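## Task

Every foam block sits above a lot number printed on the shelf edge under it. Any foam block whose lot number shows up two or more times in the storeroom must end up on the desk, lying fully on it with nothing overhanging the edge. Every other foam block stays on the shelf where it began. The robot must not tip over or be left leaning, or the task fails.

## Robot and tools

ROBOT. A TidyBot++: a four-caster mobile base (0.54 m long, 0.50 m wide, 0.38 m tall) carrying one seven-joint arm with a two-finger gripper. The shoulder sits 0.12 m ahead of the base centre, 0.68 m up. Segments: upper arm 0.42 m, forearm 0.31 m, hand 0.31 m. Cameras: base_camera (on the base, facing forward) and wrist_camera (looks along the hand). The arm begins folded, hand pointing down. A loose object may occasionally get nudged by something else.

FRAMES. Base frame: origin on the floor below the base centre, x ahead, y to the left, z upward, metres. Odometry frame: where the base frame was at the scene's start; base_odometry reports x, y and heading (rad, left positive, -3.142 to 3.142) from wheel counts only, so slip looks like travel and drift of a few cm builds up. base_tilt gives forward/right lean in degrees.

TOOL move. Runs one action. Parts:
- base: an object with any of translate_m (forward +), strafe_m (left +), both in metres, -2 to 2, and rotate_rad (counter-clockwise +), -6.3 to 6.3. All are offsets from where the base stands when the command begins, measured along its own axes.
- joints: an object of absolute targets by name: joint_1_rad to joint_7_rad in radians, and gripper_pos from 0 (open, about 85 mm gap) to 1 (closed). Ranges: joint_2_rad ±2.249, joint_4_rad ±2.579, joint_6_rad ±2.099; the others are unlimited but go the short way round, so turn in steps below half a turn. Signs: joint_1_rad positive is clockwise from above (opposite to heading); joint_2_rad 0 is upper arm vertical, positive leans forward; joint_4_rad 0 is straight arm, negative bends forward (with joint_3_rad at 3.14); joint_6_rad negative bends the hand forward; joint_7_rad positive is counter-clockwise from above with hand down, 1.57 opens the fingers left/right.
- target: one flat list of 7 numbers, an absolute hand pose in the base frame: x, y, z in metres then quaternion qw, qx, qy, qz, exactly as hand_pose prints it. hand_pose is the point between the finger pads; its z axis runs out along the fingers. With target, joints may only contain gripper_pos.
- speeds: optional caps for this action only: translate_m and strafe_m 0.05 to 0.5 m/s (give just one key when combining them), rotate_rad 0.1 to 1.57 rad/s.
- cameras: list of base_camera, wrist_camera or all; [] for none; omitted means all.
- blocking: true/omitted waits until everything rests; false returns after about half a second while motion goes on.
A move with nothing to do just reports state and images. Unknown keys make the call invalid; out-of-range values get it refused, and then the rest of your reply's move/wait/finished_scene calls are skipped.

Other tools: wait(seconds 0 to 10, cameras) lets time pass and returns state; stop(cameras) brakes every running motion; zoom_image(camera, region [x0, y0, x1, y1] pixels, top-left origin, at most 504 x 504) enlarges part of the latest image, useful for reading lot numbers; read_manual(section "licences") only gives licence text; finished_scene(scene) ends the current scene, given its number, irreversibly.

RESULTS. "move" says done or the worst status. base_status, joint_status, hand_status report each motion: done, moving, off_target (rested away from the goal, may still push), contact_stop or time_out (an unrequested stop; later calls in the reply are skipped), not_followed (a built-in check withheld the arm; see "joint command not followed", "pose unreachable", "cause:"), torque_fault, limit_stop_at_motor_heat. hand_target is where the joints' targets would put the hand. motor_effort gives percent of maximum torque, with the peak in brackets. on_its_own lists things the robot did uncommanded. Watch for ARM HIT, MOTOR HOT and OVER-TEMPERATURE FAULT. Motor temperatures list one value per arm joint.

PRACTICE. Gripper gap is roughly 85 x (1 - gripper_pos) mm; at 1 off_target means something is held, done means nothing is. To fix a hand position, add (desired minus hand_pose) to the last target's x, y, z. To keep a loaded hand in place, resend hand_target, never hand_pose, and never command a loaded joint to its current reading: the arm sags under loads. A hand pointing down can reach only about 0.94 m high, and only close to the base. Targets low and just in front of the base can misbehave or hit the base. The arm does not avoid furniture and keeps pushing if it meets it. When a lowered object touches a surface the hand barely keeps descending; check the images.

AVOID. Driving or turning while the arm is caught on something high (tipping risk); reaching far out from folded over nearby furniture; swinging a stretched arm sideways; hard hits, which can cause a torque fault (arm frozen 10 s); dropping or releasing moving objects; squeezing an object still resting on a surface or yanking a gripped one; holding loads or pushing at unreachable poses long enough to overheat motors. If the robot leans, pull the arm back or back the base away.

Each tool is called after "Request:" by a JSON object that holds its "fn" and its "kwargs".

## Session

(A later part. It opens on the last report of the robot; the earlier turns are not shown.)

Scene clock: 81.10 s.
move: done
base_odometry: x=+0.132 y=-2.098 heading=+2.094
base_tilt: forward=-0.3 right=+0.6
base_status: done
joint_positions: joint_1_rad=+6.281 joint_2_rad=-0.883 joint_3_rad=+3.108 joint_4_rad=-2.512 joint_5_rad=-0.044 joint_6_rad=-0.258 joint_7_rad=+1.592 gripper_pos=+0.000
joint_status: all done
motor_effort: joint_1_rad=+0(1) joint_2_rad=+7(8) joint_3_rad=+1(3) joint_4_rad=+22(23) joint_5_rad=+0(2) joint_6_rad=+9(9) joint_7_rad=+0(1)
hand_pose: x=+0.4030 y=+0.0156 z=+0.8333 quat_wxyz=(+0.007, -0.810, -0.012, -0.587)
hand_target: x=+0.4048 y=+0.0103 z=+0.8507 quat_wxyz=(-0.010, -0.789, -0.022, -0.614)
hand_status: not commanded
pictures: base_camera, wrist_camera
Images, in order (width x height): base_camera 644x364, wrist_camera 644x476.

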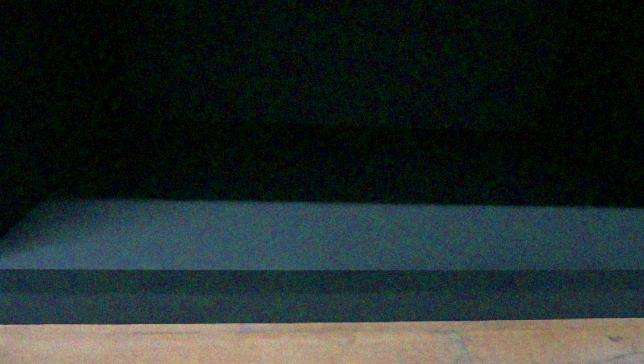

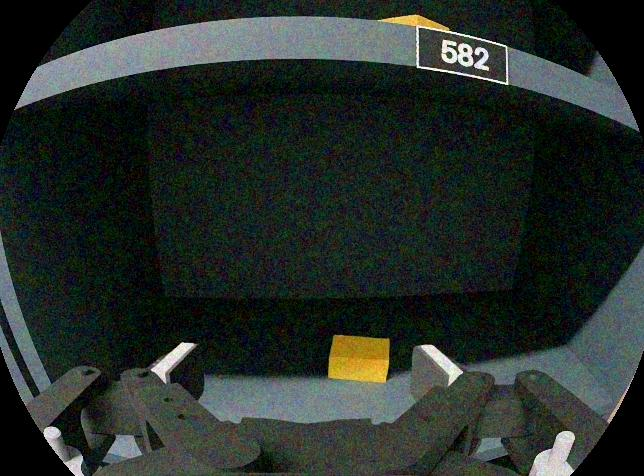

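Request:
{"fn": "move", "kwargs": {"joints": {"joint_6_rad":-0.85}, "cameras": ["wrist_camera"]}}

Request:
{"fn": "move", "kwargs": {"base": {"strafe_m":0.9}, "cameras": ["wrist_camera"]}}

Request:
{"fn": "move", "kwargs": {"joints": {"joint_6_rad":-0.2}, "cameras": ["wrist_camera"]}}

Request:
{"fn": "move", "kwargs": {"base": {"strafe_m":0.9}, "cameras": ["wrist_camera"]}}

Request:
{"fn": "move", "kwargs": {"joints": {"joint_6_rad":-0.85}, "cameras": ["wrist_camera"]}}

Scene clock: 82.73 s.
move: done
base_odometry: x=+0.132 y=-2.098 heading=+2.094
base_tilt: forward=-0.3 right=+0.6
base_status: not commanded
joint_positions: joint_1_rad=+6.281 joint_2_rad=-0.883 joint_3_rad=+3.108 joint_4_rad=-2.512 joint_5_rad=-0.044 joint_6_rad=-0.810 joint_7_rad=+1.592 gripper_pos=+0.000
joint_status: all done
motor_effort: joint_1_rad=+0(1) joint_2_rad=+8(9) joint_3_rad=+1(2) joint_4_rad=+21(23) joint_5_rad=+1(1) joint_6_rad=+6(10) joint_7_rad=+0(1)
hand_pose: x=+0.3081 y=+0.0162 z=+0.6925 quat_wxyz=(+0.009, -0.939, -0.017, -0.344)
hand_target: x=+0.2968 y=+0.0046 z=+0.6839 quat_wxyz=(-0.011, -0.944, -0.022, -0.329)
hand_status: not commanded
Images, in order (width x height): wrist_camera 644x476.

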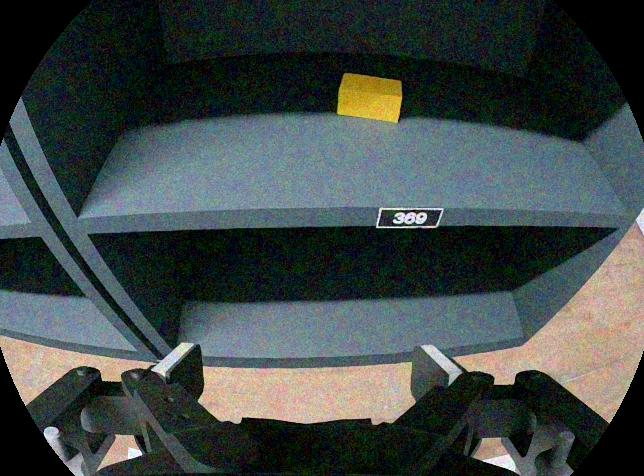

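Scene clock: 85.67 s.
move: done
base_odometry: x=-0.648 y=-2.548 heading=+2.094
base_tilt: forward=-0.3 right=+0.6
base_status: done
joint_positions: joint_1_rad=+6.281 joint_2_rad=-0.883 joint_3_rad=+3.108 joint_4_rad=-2.512 joint_5_rad=-0.044 joint_6_rad=-0.810 joint_7_rad=+1.592 gripper_pos=+0.000
joint_status: not commanded
motor_effort: joint_1_rad=-1(1) joint_2_rad=+8(9) joint_3_rad=+1(2) joint_4_rad=+20(21) joint_5_rad=+1(1) joint_6_rad=+6(7) joint_7_rad=+0(1)
hand_pose: x=+0.3081 y=+0.0162 z=+0.6925 quat_wxyz=(+0.009, -0.939, -0.017, -0.344)
hand_target: x=+0.2968 y=+0.0046 z=+0.6839 quat_wxyz=(-0.011, -0.944, -0.022, -0.329)
hand_status: not commanded
Images, in order (width x height): wrist_camera 644x476.

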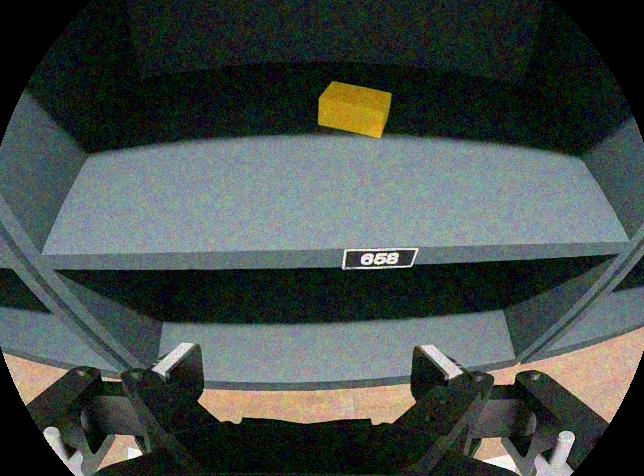

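Scene clock: 87.03 s.
move: done
base_odometry: x=-0.648 y=-2.548 heading=+2.094
base_tilt: forward=-0.4 right=+0.6
base_status: not commanded
joint_positions: joint_1_rad=+6.281 joint_2_rad=-0.884 joint_3_rad=+3.108 joint_4_rad=-2.512 joint_5_rad=-0.044 joint_6_rad=-0.247 joint_7_rad=+1.592 gripper_pos=+0.000
joint_status: all done
motor_effort: joint_1_rad=-1(1) joint_2_rad=+7(9) joint_3_rad=+1(2) joint_4_rad=+22(23) joint_5_rad=+1(1) joint_6_rad=+8(9) joint_7_rad=-1(1)
hand_pose: x=+0.4040 y=+0.0156 z=+0.8366 quat_wxyz=(+0.007, -0.806, -0.012, -0.591)
hand_target: x=+0.4048 y=+0.0103 z=+0.8507 quat_wxyz=(-0.010, -0.789, -0.022, -0.614)
hand_status: not commanded
Images, in order (width x height): wrist_camera 644x476.

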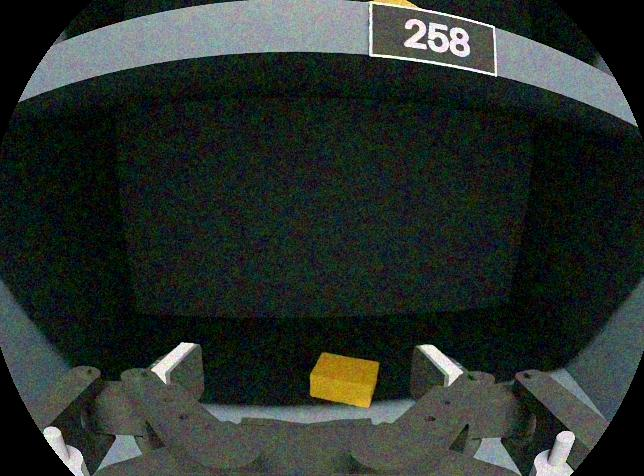

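Scene clock: 89.97 s.
move: done
base_odometry: x=-1.427 y=-2.997 heading=+2.095
base_tilt: forward=-0.4 right=+0.6
base_status: done
joint_positions: joint_1_rad=+6.281 joint_2_rad=-0.884 joint_3_rad=+3.108 joint_4_rad=-2.512 joint_5_rad=-0.044 joint_6_rad=-0.247 joint_7_rad=+1.592 gripper_pos=+0.000
joint_status: not commanded
motor_effort: joint_1_rad=-1(1) joint_2_rad=+7(7) joint_3_rad=+1(3) joint_4_rad=+22(23) joint_5_rad=+1(1) joint_6_rad=+8(9) joint_7_rad=+0(1)
hand_pose: x=+0.4040 y=+0.0156 z=+0.8366 quat_wxyz=(+0.007, -0.806, -0.012, -0.591)
hand_target: x=+0.4048 y=+0.0103 z=+0.8507 quat_wxyz=(-0.010, -0.789, -0.022, -0.614)
hand_status: not commanded
Images, in order (width x height): wrist_camera 644x476.

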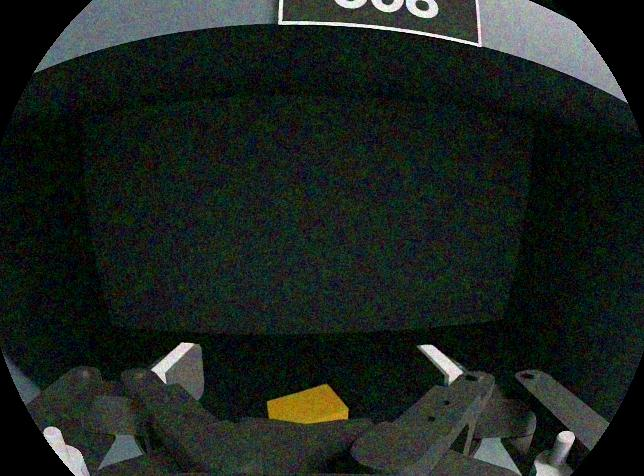

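Scene clock: 91.30 s.
move: done
base_odometry: x=-1.427 y=-2.997 heading=+2.095
base_tilt: forward=-0.4 right=+0.6
base_status: not commanded
joint_positions: joint_1_rad=+6.281 joint_2_rad=-0.884 joint_3_rad=+3.108 joint_4_rad=-2.512 joint_5_rad=-0.044 joint_6_rad=-0.810 joint_7_rad=+1.592 gripper_pos=+0.000
joint_status: all done
motor_effort: joint_1_rad=+0(1) joint_2_rad=+8(9) joint_3_rad=+1(2) joint_4_rad=+21(23) joint_5_rad=+1(1) joint_6_rad=+6(9) joint_7_rad=-1(1)
hand_pose: x=+0.3083 y=+0.0162 z=+0.6927 quat_wxyz=(+0.009, -0.939, -0.017, -0.344)
hand_target: x=+0.2968 y=+0.0046 z=+0.6839 quat_wxyz=(-0.011, -0.944, -0.022, -0.329)
hand_status: not commanded
Images, in order (width x height): wrist_camera 644x476.

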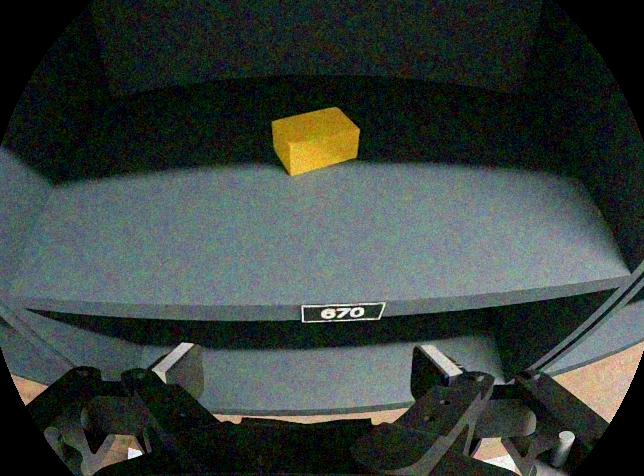

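Request:
{"fn": "move", "kwargs": {"base": {"translate_m":-0.05}, "joints": {"joint_6_rad":0.1}, "cameras": ["wrist_camera"]}}

Request:
{"fn": "move", "kwargs": {"base": {"strafe_m":0.9}, "cameras": ["wrist_camera"]}}

Scene clock: 93.63 s.
move: done
base_odometry: x=-1.403 y=-3.041 heading=+2.095
base_tilt: forward=-0.4 right=+0.6
base_status: done
joint_positions: joint_1_rad=+6.281 joint_2_rad=-0.891 joint_3_rad=+3.108 joint_4_rad=-2.512 joint_5_rad=-0.044 joint_6_rad=+0.048 joint_7_rad=+1.592 gripper_pos=+0.000
joint_status: all done
motor_effort: joint_1_rad=+0(1) joint_2_rad=+6(9) joint_3_rad=+1(2) joint_4_rad=+22(24) joint_5_rad=+1(1) joint_6_rad=+8(10) joint_7_rad=+0(1)
hand_pose: x=+0.4166 y=+0.0143 z=+0.9294 quat_wxyz=(+0.006, -0.708, -0.009, -0.706)
hand_target: x=+0.4139 y=+0.0125 z=+0.9433 quat_wxyz=(-0.009, -0.689, -0.022, -0.725)
hand_status: not commanded
Images, in order (width x height): wrist_camera 644x476.

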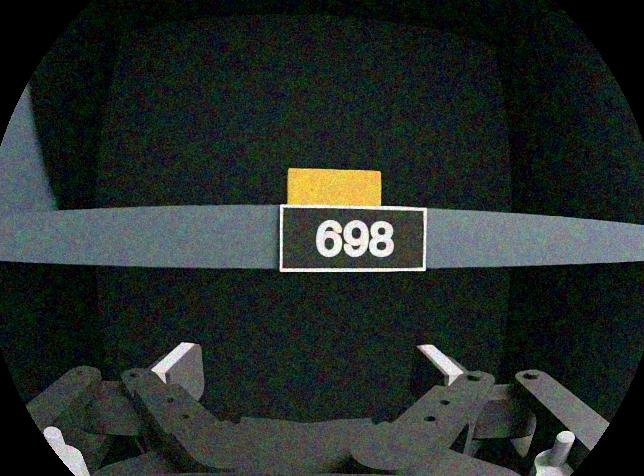

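Scene clock: 96.57 s.
move: done
base_odometry: x=-2.182 y=-3.492 heading=+2.095
base_tilt: forward=-0.4 right=+0.6
base_status: done
joint_positions: joint_1_rad=+6.281 joint_2_rad=-0.891 joint_3_rad=+3.109 joint_4_rad=-2.512 joint_5_rad=-0.044 joint_6_rad=+0.048 joint_7_rad=+1.592 gripper_pos=+0.000
joint_status: not commanded
motor_effort: joint_1_rad=-1(1) joint_2_rad=+7(8) joint_3_rad=+1(3) joint_4_rad=+23(24) joint_5_rad=+1(1) joint_6_rad=+9(10) joint_7_rad=+0(1)
hand_pose: x=+0.4166 y=+0.0140 z=+0.9295 quat_wxyz=(+0.006, -0.708, -0.008, -0.706)
hand_target: x=+0.4139 y=+0.0125 z=+0.9433 quat_wxyz=(-0.009, -0.689, -0.022, -0.725)
hand_status: not commanded
Images, in order (width x height): wrist_camera 644x476.

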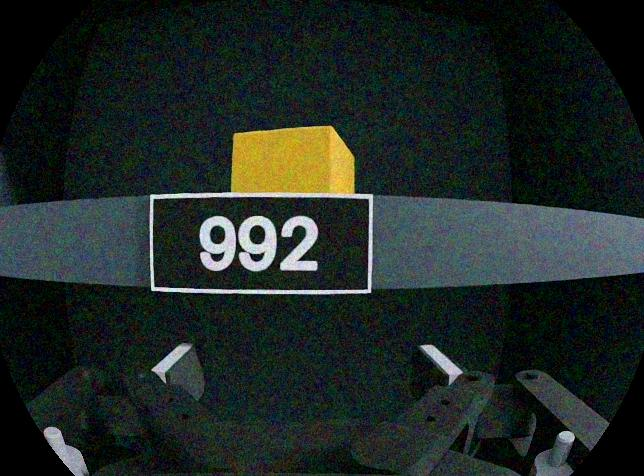

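Request:
{"fn": "move", "kwargs": {"base": {"translate_m":-0.1,"rotate_rad":0.05}, "joints": {"joint_6_rad":-0.85}, "cameras": ["wrist_camera"]}}

Scene clock: 98.30 s.
move: done
base_odometry: x=-2.132 y=-3.578 heading=+2.146
base_tilt: forward=-0.4 right=+0.6
base_status: done
joint_positions: joint_1_rad=+6.281 joint_2_rad=-0.896 joint_3_rad=+3.109 joint_4_rad=-2.512 joint_5_rad=-0.044 joint_6_rad=-0.806 joint_7_rad=+1.592 gripper_pos=+0.000
joint_status: all done
motor_effort: joint_1_rad=-1(1) joint_2_rad=+8(10) joint_3_rad=+1(2) joint_4_rad=+21(23) joint_5_rad=+1(1) joint_6_rad=+6(9) joint_7_rad=+0(1)
hand_pose: x=+0.3091 y=+0.0161 z=+0.6959 quat_wxyz=(+0.009, -0.936, -0.017, -0.352)
hand_target: x=+0.2968 y=+0.0046 z=+0.6839 quat_wxyz=(-0.011, -0.944, -0.022, -0.329)
hand_status: not commanded
Images, in order (width x height): wrist_camera 644x476.

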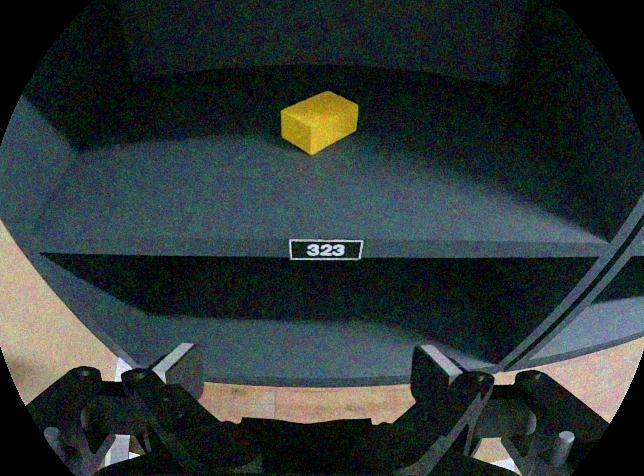

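Request:
{"fn": "move", "kwargs": {"base": {"strafe_m":-0.9,"translate_m":-0.05}, "cameras": []}}

Request:
{"fn": "move", "kwargs": {"target": [0.42,0,1.2,0,0.843,0,0.537]}}

Scene clock: 102.40 s.
move: done
base_odometry: x=-1.349 y=-3.131 heading=+2.145
base_tilt: forward=-0.3 right=+0.6
base_status: done
joint_positions: joint_1_rad=+6.281 joint_2_rad=-0.896 joint_3_rad=+3.109 joint_4_rad=-2.512 joint_5_rad=-0.044 joint_6_rad=-0.806 joint_7_rad=+1.592 gripper_pos=+0.000
joint_status: not commanded
motor_effort: joint_1_rad=+0(1) joint_2_rad=+8(9) joint_3_rad=+1(2) joint_4_rad=+20(22) joint_5_rad=+1(1) joint_6_rad=+6(7) joint_7_rad=-1(1)
hand_pose: x=+0.3091 y=+0.0161 z=+0.6959 quat_wxyz=(+0.009, -0.936, -0.017, -0.352)
hand_target: x=+0.2968 y=+0.0046 z=+0.6839 quat_wxyz=(-0.011, -0.944, -0.022, -0.329)
hand_status: not commanded

Scene clock: 105.17 s.
move: done
base_odometry: x=-1.349 y=-3.131 heading=+2.145
base_tilt: forward=-0.3 right=+0.6
base_status: not commanded
joint_positions: joint_1_rad=+6.281 joint_2_rad=-0.404 joint_3_rad=+3.130 joint_4_rad=-1.000 joint_5_rad=-0.044 joint_6_rad=-1.359 joint_7_rad=+1.592 gripper_pos=+0.000
joint_status: not commanded
motor_effort: joint_1_rad=+0(1) joint_2_rad=+0(9) joint_3_rad=+1(2) joint_4_rad=+15(22) joint_5_rad=+1(1) joint_6_rad=+8(9) joint_7_rad=+0(1)
hand_pose: x=+0.4180 y=+0.0210 z=+1.2121 quat_wxyz=(+0.016, -0.829, -0.024, -0.559)
hand_target: x=+0.4200 y=+0.0000 z=+1.2000 quat_wxyz=(+0.000, -0.843, +0.000, -0.537)
hand_status: done (0.024 m and 4.5 deg from the pose sent, 0.516 m and 23.9 deg at the start)
pictures: base_camera, wrist_camera
Images, in order (width x height): base_camera 644x364, wrist_camera 644x476.

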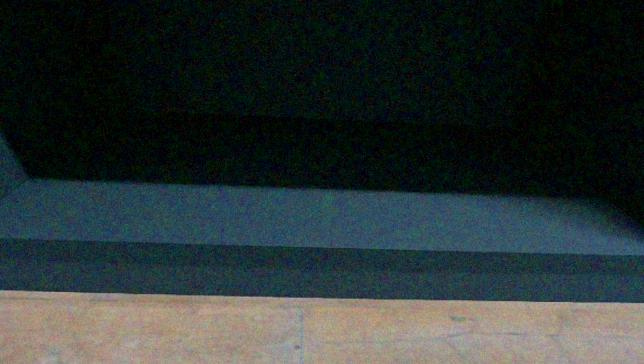

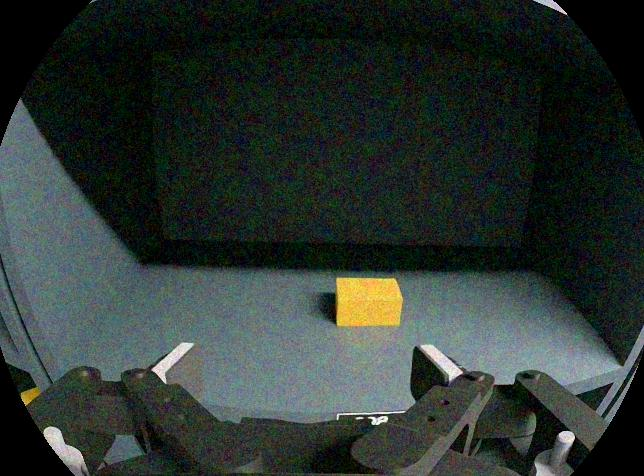

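Request:
{"fn": "move", "kwargs": {"base": {"strafe_m":0.26}, "cameras": []}}

Request:
{"fn": "move", "kwargs": {"target": [0.42,-0.1,1.12,0.371,0.629,-0.483,0.483]}}

Scene clock: 107.97 s.
move: done
base_odometry: x=-1.567 y=-3.272 heading=+2.146
base_tilt: forward=-0.4 right=+0.6
base_status: done
joint_positions: joint_1_rad=+6.281 joint_2_rad=-0.397 joint_3_rad=+3.141 joint_4_rad=-0.998 joint_5_rad=-0.044 joint_6_rad=-1.362 joint_7_rad=+1.592 gripper_pos=+0.000
joint_status: not commanded
motor_effort: joint_1_rad=+0(1) joint_2_rad=-1(3) joint_3_rad=+1(4) joint_4_rad=+15(16) joint_5_rad=+0(2) joint_6_rad=+8(9) joint_7_rad=+0(1)
hand_pose: x=+0.4215 y=+0.0159 z=+1.2101 quat_wxyz=(+0.015, -0.831, -0.018, -0.556)
hand_target: x=+0.4200 y=+0.0000 z=+1.2000 quat_wxyz=(+0.000, -0.843, +0.000, -0.537)
hand_status: not commanded

Scene clock: 110.83 s.
move: done
base_odometry: x=-1.567 y=-3.272 heading=+2.146
base_tilt: forward=-0.3 right=+0.6
base_status: not commanded
joint_positions: joint_1_rad=+7.918 joint_2_rad=-0.729 joint_3_rad=+2.381 joint_4_rad=-1.219 joint_5_rad=+0.049 joint_6_rad=-1.335 joint_7_rad=+1.023 gripper_pos=+0.000
joint_status: not commanded
motor_effort: joint_1_rad=-1(1) joint_2_rad=+16(16) joint_3_rad=+9(10) joint_4_rad=+13(15) joint_5_rad=+5(5) joint_6_rad=+7(9) joint_7_rad=+0(1)
hand_pose: x=+0.4229 y=-0.0935 z=+1.1099 quat_wxyz=(-0.338, -0.658, +0.483, -0.469)
hand_target: x=+0.4200 y=-0.1000 z=+1.1200 quat_wxyz=(-0.371, -0.629, +0.483, -0.483)
hand_status: done (0.012 m and 5.2 deg from the pose sent, 0.147 m and 78.1 deg at the start)
pictures: base_camera, wrist_camera
Images, in order (width x height): base_camera 644x364, wrist_camera 644x476.

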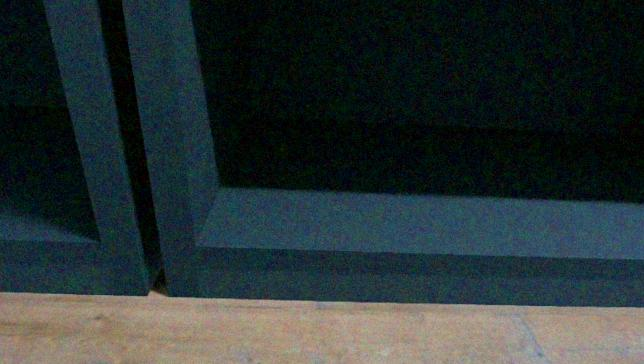

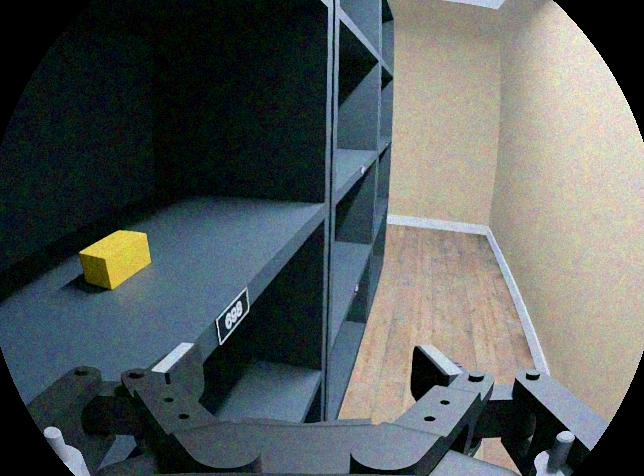

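Request:
{"fn": "move", "kwargs": {"target": [0.735,-0.12,1.12,0.371,0.629,-0.483,0.483]}}

Scene clock: 121.70 s.
move: time_out
base_odometry: x=-1.567 y=-3.272 heading=+2.145
base_tilt: forward=-0.3 right=+0.6
base_status: not commanded
joint_positions: joint_1_rad=+9.262 joint_2_rad=-0.770 joint_3_rad=+2.018 joint_4_rad=-0.064 joint_5_rad=-0.457 joint_6_rad=-1.756 joint_7_rad=+0.783 gripper_pos=+0.000
joint_status: not commanded
motor_effort: joint_1_rad=-1(40) joint_2_rad=+35(57) joint_3_rad=+5(12) joint_4_rad=+0(21) joint_5_rad=+7(13) joint_6_rad=+6(9) joint_7_rad=+0(1)
hand_pose: x=+0.6286 y=-0.2346 z=+1.1499 quat_wxyz=(-0.444, -0.536, +0.551, -0.459)
hand_target: x=+0.6315 y=-0.2359 z=+1.1472 quat_wxyz=(-0.448, -0.537, +0.549, -0.458)
hand_status: time_out (0.159 m and 15.9 deg from the pose sent, 0.313 m and 5.2 deg at the start; a joint's target at an end of its range on 15 of 300 steps)
pictures: base_camera, wrist_camera
Images, in order (width x height): base_camera 644x364, wrist_camera 644x476.

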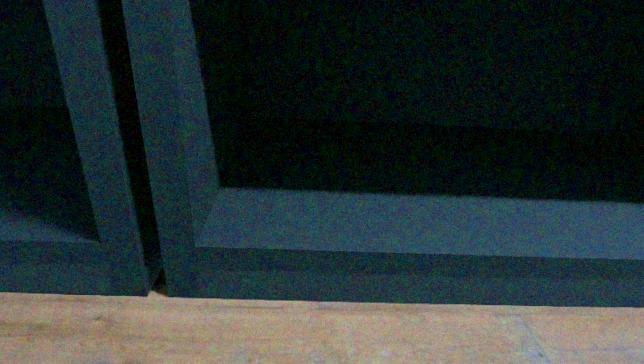

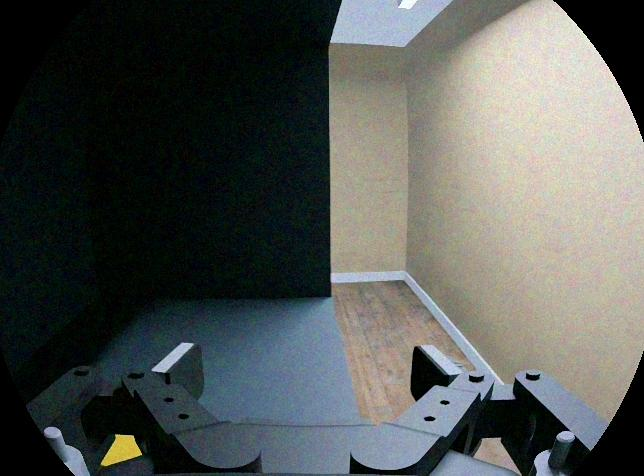

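Request:
{"fn": "move", "kwargs": {"base": {"translate_m":-0.2}, "cameras": []}}

Request:
{"fn": "move", "kwargs": {"joints": {"joint_1_rad":6.283,"joint_2_rad":-0.3,"joint_3_rad":3.14,"joint_4_rad":-1.2,"joint_5_rad":1.227,"joint_6_rad":-1.437,"joint_7_rad":0.444}, "cameras": []}}

Request:
{"fn": "move", "kwargs": {"joints": {"joint_1_rad":6.283,"joint_2_rad":0.161,"joint_3_rad":3.14,"joint_4_rad":-1.023}}}

Scene clock: 126.10 s.
move: time_out
base_odometry: x=-1.479 y=-3.409 heading=+2.143
base_tilt: forward=-0.3 right=+0.6
base_status: translate_m time_out (by the wheels' count: -0.163 of -0.200)
joint_positions: joint_1_rad=+9.265 joint_2_rad=-0.756 joint_3_rad=+2.019 joint_4_rad=-0.066 joint_5_rad=-0.456 joint_6_rad=-1.759 joint_7_rad=+0.783 gripper_pos=+0.000
joint_status: not commanded
motor_effort: joint_1_rad=-1(10) joint_2_rad=+35(47) joint_3_rad=+5(7) joint_4_rad=-1(5) joint_5_rad=+7(9) joint_6_rad=+7(10) joint_7_rad=+0(1)
hand_pose: x=+0.6201 y=-0.2374 z=+1.1560 quat_wxyz=(-0.441, -0.532, +0.557, -0.461)
hand_target: x=+0.6315 y=-0.2359 z=+1.1472 quat_wxyz=(-0.448, -0.537, +0.549, -0.458)
hand_status: not commanded

not run: a stop that you did not command came earlier in this reply.

not run: a stop that you did not command came earlier in this reply.

Request:
{"fn": "move", "kwargs": {"joints": {"joint_2_rad":-0.1}, "cameras": []}}

Request:
{"fn": "move", "kwargs": {"joints": {"joint_1_rad":6.283,"joint_2_rad":-0.3,"joint_3_rad":3.14,"joint_4_rad":-1.2,"joint_5_rad":1.227,"joint_6_rad":-1.437,"joint_7_rad":0.444}, "cameras": []}}

Request:
{"fn": "move", "kwargs": {"joints": {"joint_1_rad":6.283,"joint_2_rad":0.161,"joint_3_rad":3.14,"joint_4_rad":-1.023}}}

Scene clock: 128.40 s.
move: done
base_odometry: x=-1.479 y=-3.409 heading=+2.143
base_tilt: forward=-0.4 right=+0.6
base_status: not commanded
joint_positions: joint_1_rad=+9.265 joint_2_rad=-0.097 joint_3_rad=+2.019 joint_4_rad=-0.066 joint_5_rad=-0.456 joint_6_rad=-1.759 joint_7_rad=+0.783 gripper_pos=+0.000
joint_status: all done
motor_effort: joint_1_rad=-1(1) joint_2_rad=+5(39) joint_3_rad=+1(5) joint_4_rad=+5(6) joint_5_rad=+1(7) joint_6_rad=+9(9) joint_7_rad=+0(1)
hand_pose: x=+0.2387 y=-0.2989 z=+1.3365 quat_wxyz=(-0.212, -0.379, +0.692, -0.577)
hand_target: x=+0.2415 y=-0.2977 z=+1.3385 quat_wxyz=(-0.215, -0.379, +0.689, -0.579)
hand_status: not commanded

Scene clock: 132.50 s.
move: done
base_odometry: x=-1.479 y=-3.409 heading=+2.143
base_tilt: forward=-0.4 right=+0.6
base_status: not commanded
joint_positions: joint_1_rad=+6.302 joint_2_rad=-0.283 joint_3_rad=+3.123 joint_4_rad=-1.170 joint_5_rad=+1.161 joint_6_rad=-1.492 joint_7_rad=+0.487 gripper_pos=+0.000
joint_status: all done
motor_effort: joint_1_rad=+0(2) joint_2_rad=-5(6) joint_3_rad=-1(2) joint_4_rad=+15(16) joint_5_rad=+7(8) joint_6_rad=+6(9) joint_7_rad=+0(1)
hand_pose: x=+0.3419 y=-0.2809 z=+1.2052 quat_wxyz=(-0.290, -0.580, +0.539, -0.538)
hand_target: x=+0.3387 y=-0.2887 z=+1.2234 quat_wxyz=(-0.298, -0.555, +0.530, -0.568)
hand_status: not commanded

Scene clock: 134.37 s.
move: done
base_odometry: x=-1.479 y=-3.409 heading=+2.143
base_tilt: forward=-0.3 right=+0.6
base_status: not commanded
joint_positions: joint_1_rad=+6.300 joint_2_rad=+0.153 joint_3_rad=+3.125 joint_4_rad=-1.040 joint_5_rad=+1.167 joint_6_rad=-1.485 joint_7_rad=+0.487 gripper_pos=+0.000
joint_status: all done
motor_effort: joint_1_rad=+0(2) joint_2_rad=-22(26) joint_3_rad=+1(2) joint_4_rad=+17(19) joint_5_rad=+9(9) joint_6_rad=+4(7) joint_7_rad=+0(1)
hand_pose: x=+0.5447 y=-0.2853 z=+1.1092 quat_wxyz=(-0.367, -0.655, +0.488, -0.445)
hand_target: x=+0.5559 y=-0.2887 z=+1.1347 quat_wxyz=(-0.370, -0.630, +0.483, -0.483)
hand_status: not commanded
pictures: base_camera, wrist_camera
Images, in order (width x height): base_camera 644x364, wrist_camera 644x476.

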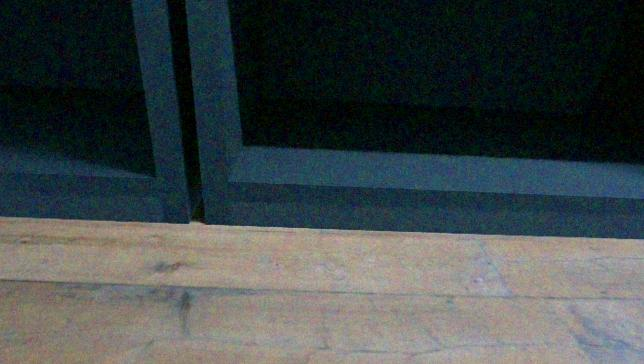

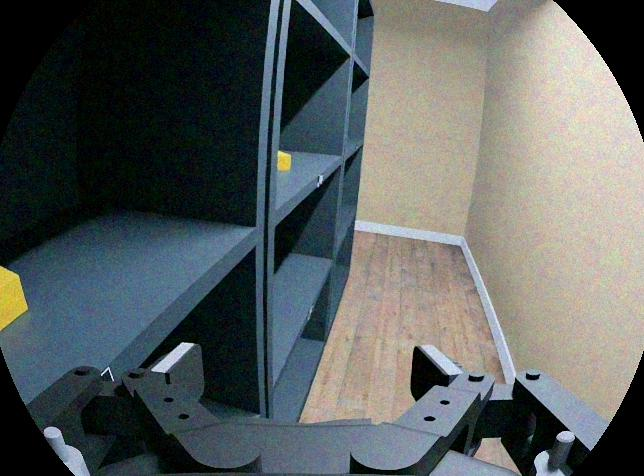

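Request:
{"fn": "move", "kwargs": {"joints": {"joint_2_rad":0.16,"joint_4_rad":-1.0,"joint_5_rad":1.287,"joint_6_rad":-1.389,"joint_7_rad":0.401}, "cameras": []}}

Request:
{"fn": "move", "kwargs": {"base": {"translate_m":0.3}, "speeds": {"translate_m":0.2}}}

Scene clock: 135.37 s.
move: done
base_odometry: x=-1.479 y=-3.409 heading=+2.143
base_tilt: forward=-0.3 right=+0.6
base_status: not commanded
joint_positions: joint_1_rad=+6.300 joint_2_rad=+0.152 joint_3_rad=+3.125 joint_4_rad=-1.012 joint_5_rad=+1.231 joint_6_rad=-1.436 joint_7_rad=+0.440 gripper_pos=+0.000
joint_status: all done
motor_effort: joint_1_rad=+0(1) joint_2_rad=-22(24) joint_3_rad=+1(1) joint_4_rad=+17(19) joint_5_rad=+9(10) joint_6_rad=+4(5) joint_7_rad=+0(1)
hand_pose: x=+0.5503 y=-0.2911 z=+1.1433 quat_wxyz=(-0.365, -0.623, +0.488, -0.490)
hand_target: x=+0.5607 y=-0.2922 z=+1.1662 quat_wxyz=(-0.367, -0.601, +0.479, -0.524)
hand_status: not commanded

Scene clock: 137.63 s.
move: done
base_odometry: x=-1.641 y=-3.157 heading=+2.142
base_tilt: forward=-0.3 right=+0.6
base_status: done
joint_positions: joint_1_rad=+6.297 joint_2_rad=+0.153 joint_3_rad=+3.128 joint_4_rad=-1.012 joint_5_rad=+1.232 joint_6_rad=-1.434 joint_7_rad=+0.440 gripper_pos=+0.000
joint_status: not commanded
motor_effort: joint_1_rad=+0(2) joint_2_rad=-22(26) joint_3_rad=+1(2) joint_4_rad=+17(19) joint_5_rad=+8(9) joint_6_rad=+4(5) joint_7_rad=+0(1)
hand_pose: x=+0.5513 y=-0.2908 z=+1.1434 quat_wxyz=(-0.365, -0.623, +0.488, -0.491)
hand_target: x=+0.5607 y=-0.2922 z=+1.1662 quat_wxyz=(-0.367, -0.601, +0.479, -0.524)
hand_status: not commanded
pictures: base_camera, wrist_camera
Images, in order (width x height): base_camera 644x364, wrist_camera 644x476.

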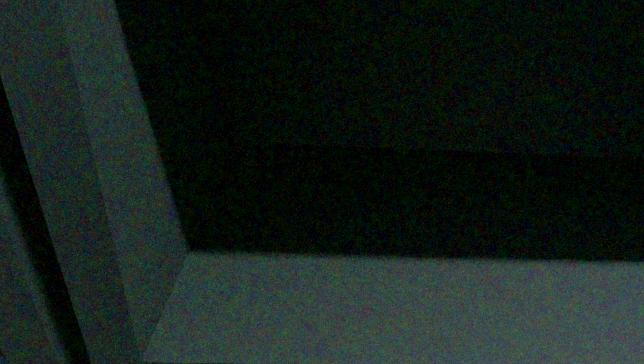

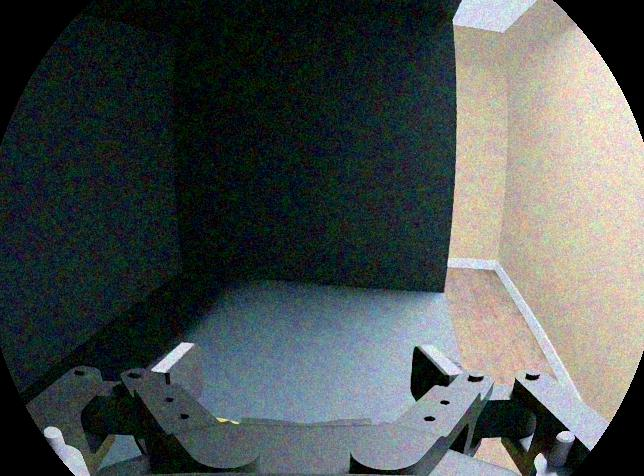

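Request:
{"fn": "move", "kwargs": {"base": {"translate_m":0.055,"strafe_m":0.06}, "cameras": ["wrist_camera"]}}

Request:
{"fn": "zoom_image", "kwargs": {"camera": "wrist_camera", "region": [150, 320, 490, 476]}}

Scene clock: 139.17 s.
move: done
base_odometry: x=-1.722 y=-3.143 heading=+2.142
base_tilt: forward=-0.3 right=+0.6
base_status: done
joint_positions: joint_1_rad=+6.290 joint_2_rad=+0.155 joint_3_rad=+3.130 joint_4_rad=-1.011 joint_5_rad=+1.232 joint_6_rad=-1.434 joint_7_rad=+0.440 gripper_pos=+0.000
joint_status: not commanded
motor_effort: joint_1_rad=-1(3) joint_2_rad=-21(26) joint_3_rad=+1(2) joint_4_rad=+17(18) joint_5_rad=+9(9) joint_6_rad=+4(5) joint_7_rad=-1(1)
hand_pose: x=+0.5536 y=-0.2885 z=+1.1431 quat_wxyz=(-0.365, -0.624, +0.486, -0.492)
hand_target: x=+0.5607 y=-0.2922 z=+1.1662 quat_wxyz=(-0.367, -0.601, +0.479, -0.524)
hand_status: not commanded
Images, in order (width x height): wrist_camera 644x476.

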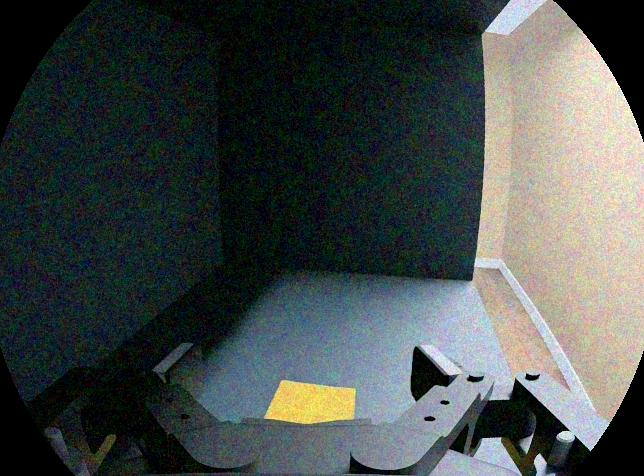

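Scaled by 1.482.

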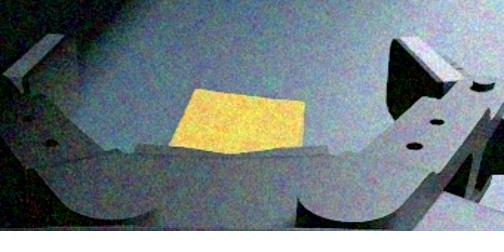

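Request:
{"fn": "move", "kwargs": {"joints": {"joint_2_rad":0.105,"joint_4_rad":-1.391,"joint_5_rad":1.348,"joint_6_rad":-1.284,"joint_7_rad":0.077}, "cameras": ["wrist_camera"]}}

Scene clock: 141.53 s.
move: done
base_odometry: x=-1.722 y=-3.143 heading=+2.142
base_tilt: forward=-0.3 right=+0.6
base_status: not commanded
joint_positions: joint_1_rad=+6.290 joint_2_rad=+0.113 joint_3_rad=+3.130 joint_4_rad=-1.362 joint_5_rad=+1.285 joint_6_rad=-1.337 joint_7_rad=+0.122 gripper_pos=+0.000
joint_status: all done
motor_effort: joint_1_rad=+0(1) joint_2_rad=-21(24) joint_3_rad=+1(1) joint_4_rad=+18(19) joint_5_rad=+9(10) joint_6_rad=+2(5) joint_7_rad=+0(1)
hand_pose: x=+0.5605 y=-0.2879 z=+1.0510 quat_wxyz=(-0.359, -0.620, +0.492, -0.495)
hand_target: x=+0.5698 y=-0.2894 z=+1.0642 quat_wxyz=(-0.359, -0.609, +0.473, -0.525)
hand_status: not commanded
Images, in order (width x height): wrist_camera 644x476.

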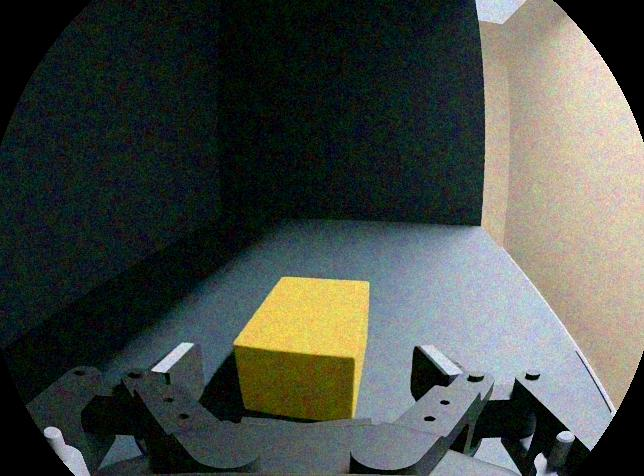

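Request:
{"fn": "move", "kwargs": {"base": {"translate_m":0.012,"strafe_m":-0.065}, "speeds": {"strafe_m":0.1}, "cameras": ["wrist_camera"]}}

Scene clock: 142.97 s.
move: done
base_odometry: x=-1.674 y=-3.097 heading=+2.143
base_tilt: forward=-0.3 right=+0.6
base_status: done
joint_positions: joint_1_rad=+6.288 joint_2_rad=+0.110 joint_3_rad=+3.134 joint_4_rad=-1.363 joint_5_rad=+1.287 joint_6_rad=-1.335 joint_7_rad=+0.120 gripper_pos=+0.000
joint_status: not commanded
motor_effort: joint_1_rad=-1(3) joint_2_rad=-22(23) joint_3_rad=+0(3) joint_4_rad=+18(19) joint_5_rad=+9(10) joint_6_rad=+1(2) joint_7_rad=+0(1)
hand_pose: x=+0.5595 y=-0.2885 z=+1.0529 quat_wxyz=(-0.359, -0.619, +0.492, -0.497)
hand_target: x=+0.5698 y=-0.2894 z=+1.0642 quat_wxyz=(-0.359, -0.609, +0.473, -0.525)
hand_status: not commanded
Images, in order (width x height): wrist_camera 644x476.

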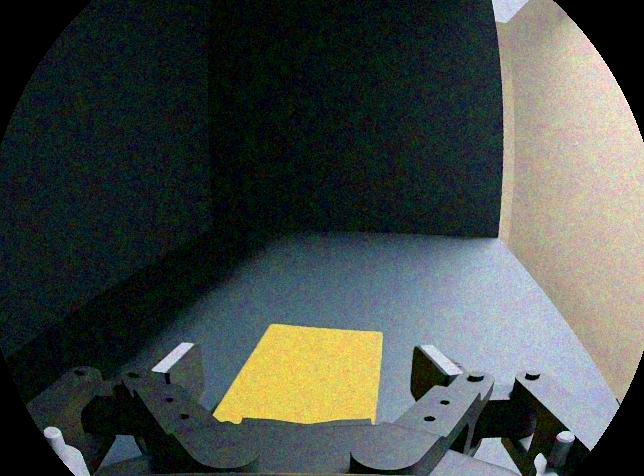

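Request:
{"fn": "move", "kwargs": {"joints": {"gripper_pos":0.5}, "cameras": ["wrist_camera"]}}

Request:
{"fn": "move", "kwargs": {"joints": {"joint_2_rad":0.14,"joint_4_rad":-1.05,"joint_5_rad":1.287,"joint_6_rad":-1.389,"joint_7_rad":0.401}, "cameras": ["wrist_camera"]}}

Scene clock: 144.10 s.
move: done
base_odometry: x=-1.674 y=-3.097 heading=+2.143
base_tilt: forward=-0.3 right=+0.6
base_status: not commanded
joint_positions: joint_1_rad=+6.288 joint_2_rad=+0.103 joint_3_rad=+3.134 joint_4_rad=-1.365 joint_5_rad=+1.298 joint_6_rad=-1.335 joint_7_rad=+0.120 gripper_pos=+0.500
joint_status: all done
motor_effort: joint_1_rad=+0(1) joint_2_rad=-21(22) joint_3_rad=+1(1) joint_4_rad=+18(19) joint_5_rad=+9(9) joint_6_rad=+2(2) joint_7_rad=+0(1)
hand_pose: x=+0.5565 y=-0.2893 z=+1.0583 quat_wxyz=(-0.361, -0.615, +0.490, -0.501)
hand_target: x=+0.5698 y=-0.2894 z=+1.0642 quat_wxyz=(-0.359, -0.609, +0.473, -0.525)
hand_status: not commanded
Images, in order (width x height): wrist_camera 644x476.

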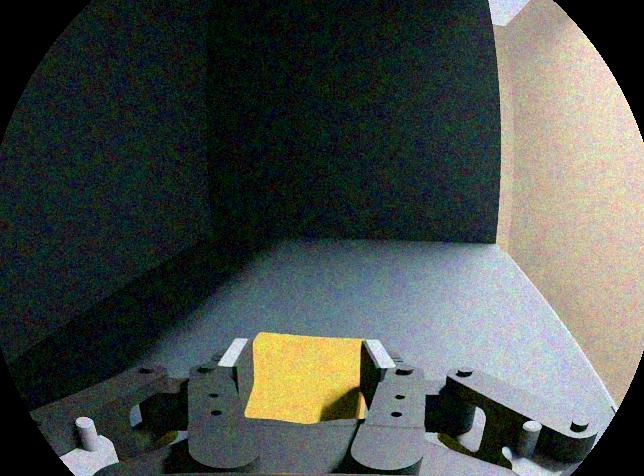

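Scene clock: 145.57 s.
move: done
base_odometry: x=-1.674 y=-3.097 heading=+2.143
base_tilt: forward=-0.3 right=+0.6
base_status: not commanded
joint_positions: joint_1_rad=+6.288 joint_2_rad=+0.113 joint_3_rad=+3.134 joint_4_rad=-1.064 joint_5_rad=+1.298 joint_6_rad=-1.344 joint_7_rad=+0.355 gripper_pos=+0.500
joint_status: all done
motor_effort: joint_1_rad=+0(1) joint_2_rad=-21(23) joint_3_rad=+1(1) joint_4_rad=+17(20) joint_5_rad=+9(10) joint_6_rad=+4(5) joint_7_rad=+0(1)
hand_pose: x=+0.5535 y=-0.2901 z=+1.1710 quat_wxyz=(-0.354, -0.595, +0.474, -0.544)
hand_target: x=+0.5543 y=-0.2922 z=+1.1563 quat_wxyz=(-0.375, -0.608, +0.474, -0.515)
hand_status: not commanded
Images, in order (width x height): wrist_camera 644x476.

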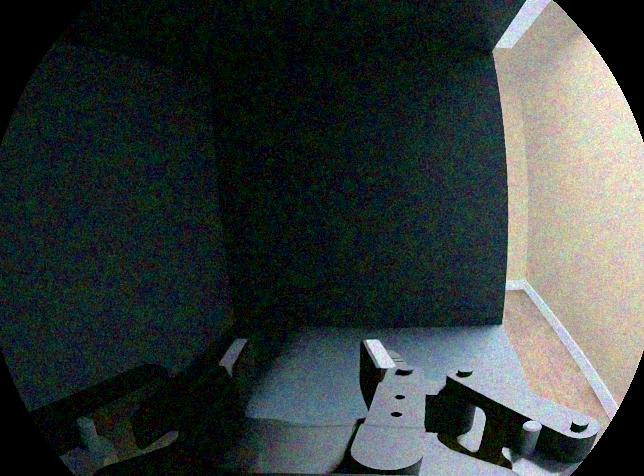

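Request:
{"fn": "move", "kwargs": {"joints": {"gripper_pos":0.1}, "cameras": ["wrist_camera"]}}

Request:
{"fn": "move", "kwargs": {"joints": {"joint_2_rad":0.125,"joint_4_rad":-1.40,"joint_5_rad":1.348,"joint_6_rad":-1.284,"joint_7_rad":0.077}, "cameras": ["wrist_camera"]}}

Request:
{"fn": "move", "kwargs": {"joints": {"gripper_pos":0.8}, "cameras": ["wrist_camera"]}}

Scene clock: 146.63 s.
move: done
base_odometry: x=-1.674 y=-3.097 heading=+2.143
base_tilt: forward=-0.3 right=+0.6
base_status: not commanded
joint_positions: joint_1_rad=+6.288 joint_2_rad=+0.114 joint_3_rad=+3.134 joint_4_rad=-1.064 joint_5_rad=+1.298 joint_6_rad=-1.344 joint_7_rad=+0.358 gripper_pos=+0.100
joint_status: all done
motor_effort: joint_1_rad=+0(1) joint_2_rad=-22(22) joint_3_rad=+1(1) joint_4_rad=+18(18) joint_5_rad=+8(9) joint_6_rad=+4(5) joint_7_rad=+0(1)
hand_pose: x=+0.5540 y=-0.2902 z=+1.1707 quat_wxyz=(-0.355, -0.596, +0.473, -0.543)
hand_target: x=+0.5543 y=-0.2922 z=+1.1563 quat_wxyz=(-0.375, -0.608, +0.474, -0.515)
hand_status: not commanded
Images, in order (width x height): wrist_camera 644x476.

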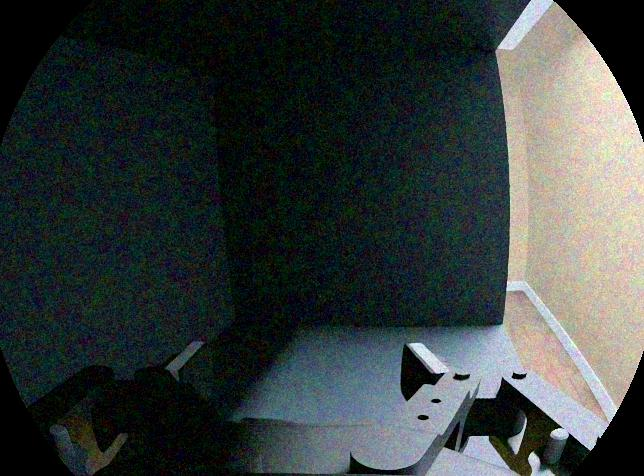

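Scene clock: 148.13 s.
move: done
base_odometry: x=-1.674 y=-3.097 heading=+2.143
base_tilt: forward=-0.3 right=+0.6
base_status: not commanded
joint_positions: joint_1_rad=+6.288 joint_2_rad=+0.114 joint_3_rad=+3.134 joint_4_rad=-1.371 joint_5_rad=+1.298 joint_6_rad=-1.332 joint_7_rad=+0.122 gripper_pos=+0.100
joint_status: all done
motor_effort: joint_1_rad=+0(1) joint_2_rad=-22(24) joint_3_rad=+1(1) joint_4_rad=+19(20) joint_5_rad=+9(10) joint_6_rad=+2(5) joint_7_rad=+0(1)
hand_pose: x=+0.5613 y=-0.2892 z=+1.0511 quat_wxyz=(-0.365, -0.621, +0.486, -0.496)
hand_target: x=+0.5770 y=-0.2894 z=+1.0514 quat_wxyz=(-0.366, -0.617, +0.468, -0.516)
hand_status: not commanded
Images, in order (width x height): wrist_camera 644x476.

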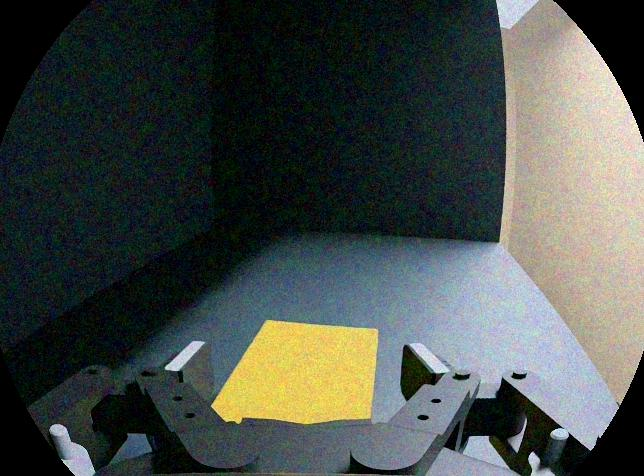

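Scene clock: 149.13 s.
move: done
base_odometry: x=-1.674 y=-3.097 heading=+2.143
base_tilt: forward=-0.3 right=+0.6
base_status: not commanded
joint_positions: joint_1_rad=+6.288 joint_2_rad=+0.108 joint_3_rad=+3.134 joint_4_rad=-1.378 joint_5_rad=+1.319 joint_6_rad=-1.331 joint_7_rad=+0.119 gripper_pos=+0.800
joint_status: all done
motor_effort: joint_1_rad=+0(2) joint_2_rad=-21(23) joint_3_rad=+0(1) joint_4_rad=+18(19) joint_5_rad=+8(10) joint_6_rad=+2(3) joint_7_rad=+0(1)
hand_pose: x=+0.5583 y=-0.2912 z=+1.0575 quat_wxyz=(-0.372, -0.616, +0.482, -0.501)
hand_target: x=+0.5770 y=-0.2894 z=+1.0514 quat_wxyz=(-0.366, -0.617, +0.468, -0.516)
hand_status: not commanded
Images, in order (width x height): wrist_camera 644x476.

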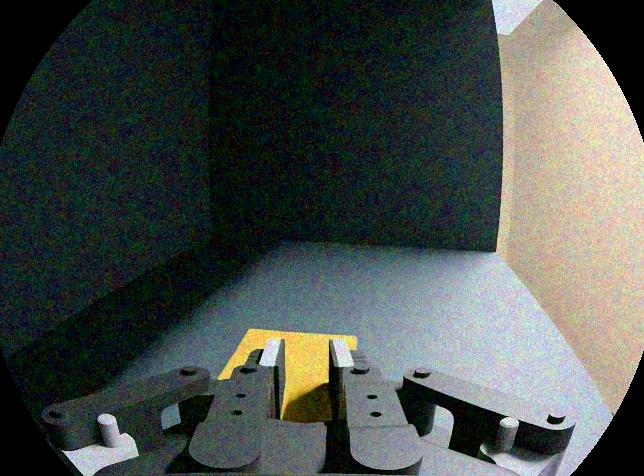

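Request:
{"fn": "move", "kwargs": {"joints": {"gripper_pos":0.0}, "cameras": []}}

Request:
{"fn": "move", "kwargs": {"joints": {"joint_2_rad":0.125,"joint_4_rad":-1.50,"joint_5_rad":1.355,"joint_6_rad":-1.25,"joint_7_rad":0.0}, "cameras": ["wrist_camera"]}}

Scene clock: 150.37 s.
move: done
base_odometry: x=-1.674 y=-3.097 heading=+2.143
base_tilt: forward=-0.3 right=+0.6
base_status: not commanded
joint_positions: joint_1_rad=+6.288 joint_2_rad=+0.108 joint_3_rad=+3.134 joint_4_rad=-1.378 joint_5_rad=+1.319 joint_6_rad=-1.329 joint_7_rad=+0.119 gripper_pos=+0.000
joint_status: all done
motor_effort: joint_1_rad=+0(1) joint_2_rad=-22(22) joint_3_rad=+1(1) joint_4_rad=+19(19) joint_5_rad=+9(9) joint_6_rad=+1(2) joint_7_rad=+0(1)
hand_pose: x=+0.5588 y=-0.2910 z=+1.0575 quat_wxyz=(-0.371, -0.616, +0.481, -0.502)
hand_target: x=+0.5770 y=-0.2894 z=+1.0514 quat_wxyz=(-0.366, -0.617, +0.468, -0.516)
hand_status: not commanded

Scene clock: 151.30 s.
move: done
base_odometry: x=-1.674 y=-3.097 heading=+2.143
base_tilt: forward=-0.3 right=+0.6
base_status: not commanded
joint_positions: joint_1_rad=+6.288 joint_2_rad=+0.111 joint_3_rad=+3.134 joint_4_rad=-1.476 joint_5_rad=+1.321 joint_6_rad=-1.301 joint_7_rad=+0.045 gripper_pos=+0.000
joint_status: all done
motor_effort: joint_1_rad=+0(1) joint_2_rad=-21(24) joint_3_rad=+1(1) joint_4_rad=+18(20) joint_5_rad=+9(10) joint_6_rad=+1(3) joint_7_rad=+0(1)
hand_pose: x=+0.5621 y=-0.2890 z=+1.0190 quat_wxyz=(-0.369, -0.627, +0.478, -0.492)
hand_target: x=+0.5804 y=-0.2867 z=+1.0134 quat_wxyz=(-0.362, -0.629, +0.463, -0.509)
hand_status: not commanded
Images, in order (width x height): wrist_camera 644x476.

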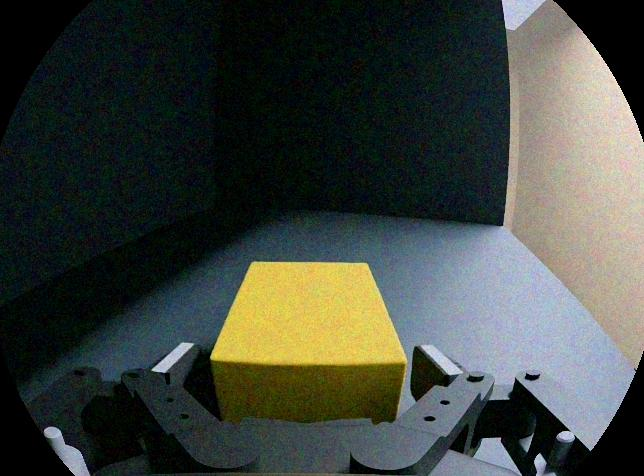

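Request:
{"fn": "move", "kwargs": {"base": {"translate_m":0.016,"strafe_m":-0.05}, "speeds": {"strafe_m":0.08}, "cameras": ["wrist_camera"]}}

Request:
{"fn": "move", "kwargs": {"joints": {"gripper_pos":0.6}, "cameras": ["wrist_camera"]}}

Scene clock: 152.63 s.
move: done
base_odometry: x=-1.640 y=-3.057 heading=+2.142
base_tilt: forward=-0.3 right=+0.6
base_status: done
joint_positions: joint_1_rad=+6.287 joint_2_rad=+0.111 joint_3_rad=+3.135 joint_4_rad=-1.476 joint_5_rad=+1.321 joint_6_rad=-1.301 joint_7_rad=+0.043 gripper_pos=+0.000
joint_status: not commanded
motor_effort: joint_1_rad=-1(3) joint_2_rad=-22(23) joint_3_rad=+1(3) joint_4_rad=+18(19) joint_5_rad=+9(10) joint_6_rad=+1(2) joint_7_rad=+0(1)
hand_pose: x=+0.5624 y=-0.2888 z=+1.0190 quat_wxyz=(-0.369, -0.627, +0.478, -0.493)
hand_target: x=+0.5804 y=-0.2867 z=+1.0134 quat_wxyz=(-0.362, -0.629, +0.463, -0.509)
hand_status: not commanded
Images, in order (width x height): wrist_camera 644x476.

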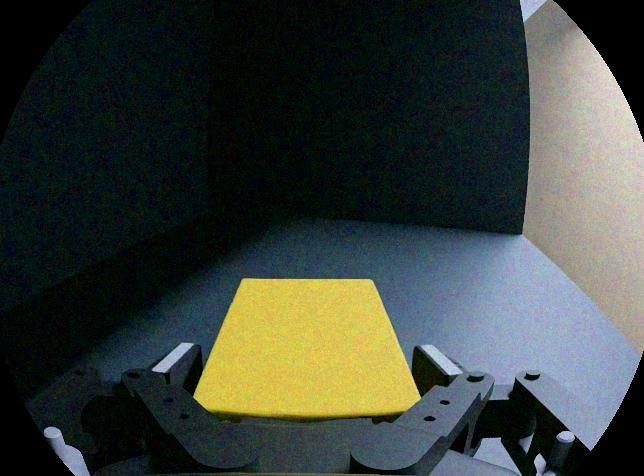

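Scene clock: 153.50 s.
move: off_target
base_odometry: x=-1.640 y=-3.057 heading=+2.142
base_tilt: forward=-0.3 right=+0.6
base_status: not commanded
joint_positions: joint_1_rad=+6.287 joint_2_rad=+0.106 joint_3_rad=+3.135 joint_4_rad=-1.477 joint_5_rad=+1.326 joint_6_rad=-1.297 joint_7_rad=+0.041 gripper_pos=+0.364
joint_status: gripper_pos off_target (ended at +0.364, target +0.600)
motor_effort: joint_1_rad=+0(2) joint_2_rad=-21(22) joint_3_rad=+1(2) joint_4_rad=+17(19) joint_5_rad=+8(9) joint_6_rad=+1(1) joint_7_rad=+0(1)
hand_pose: x=+0.5620 y=-0.2886 z=+1.0223 quat_wxyz=(-0.367, -0.625, +0.477, -0.497)
hand_target: x=+0.5804 y=-0.2867 z=+1.0134 quat_wxyz=(-0.362, -0.629, +0.463, -0.509)
hand_status: not commanded
Images, in order (width x height): wrist_camera 644x476.

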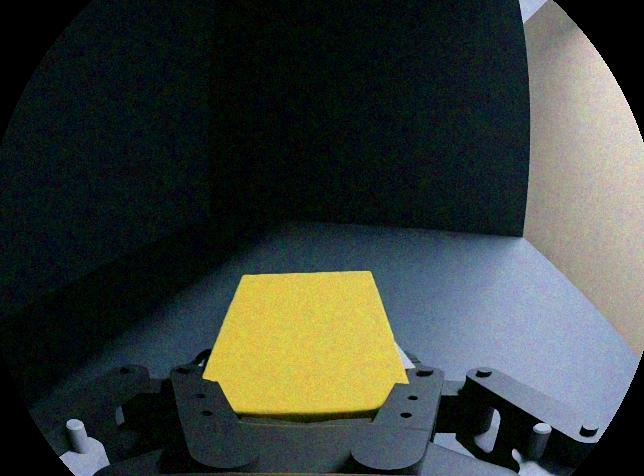

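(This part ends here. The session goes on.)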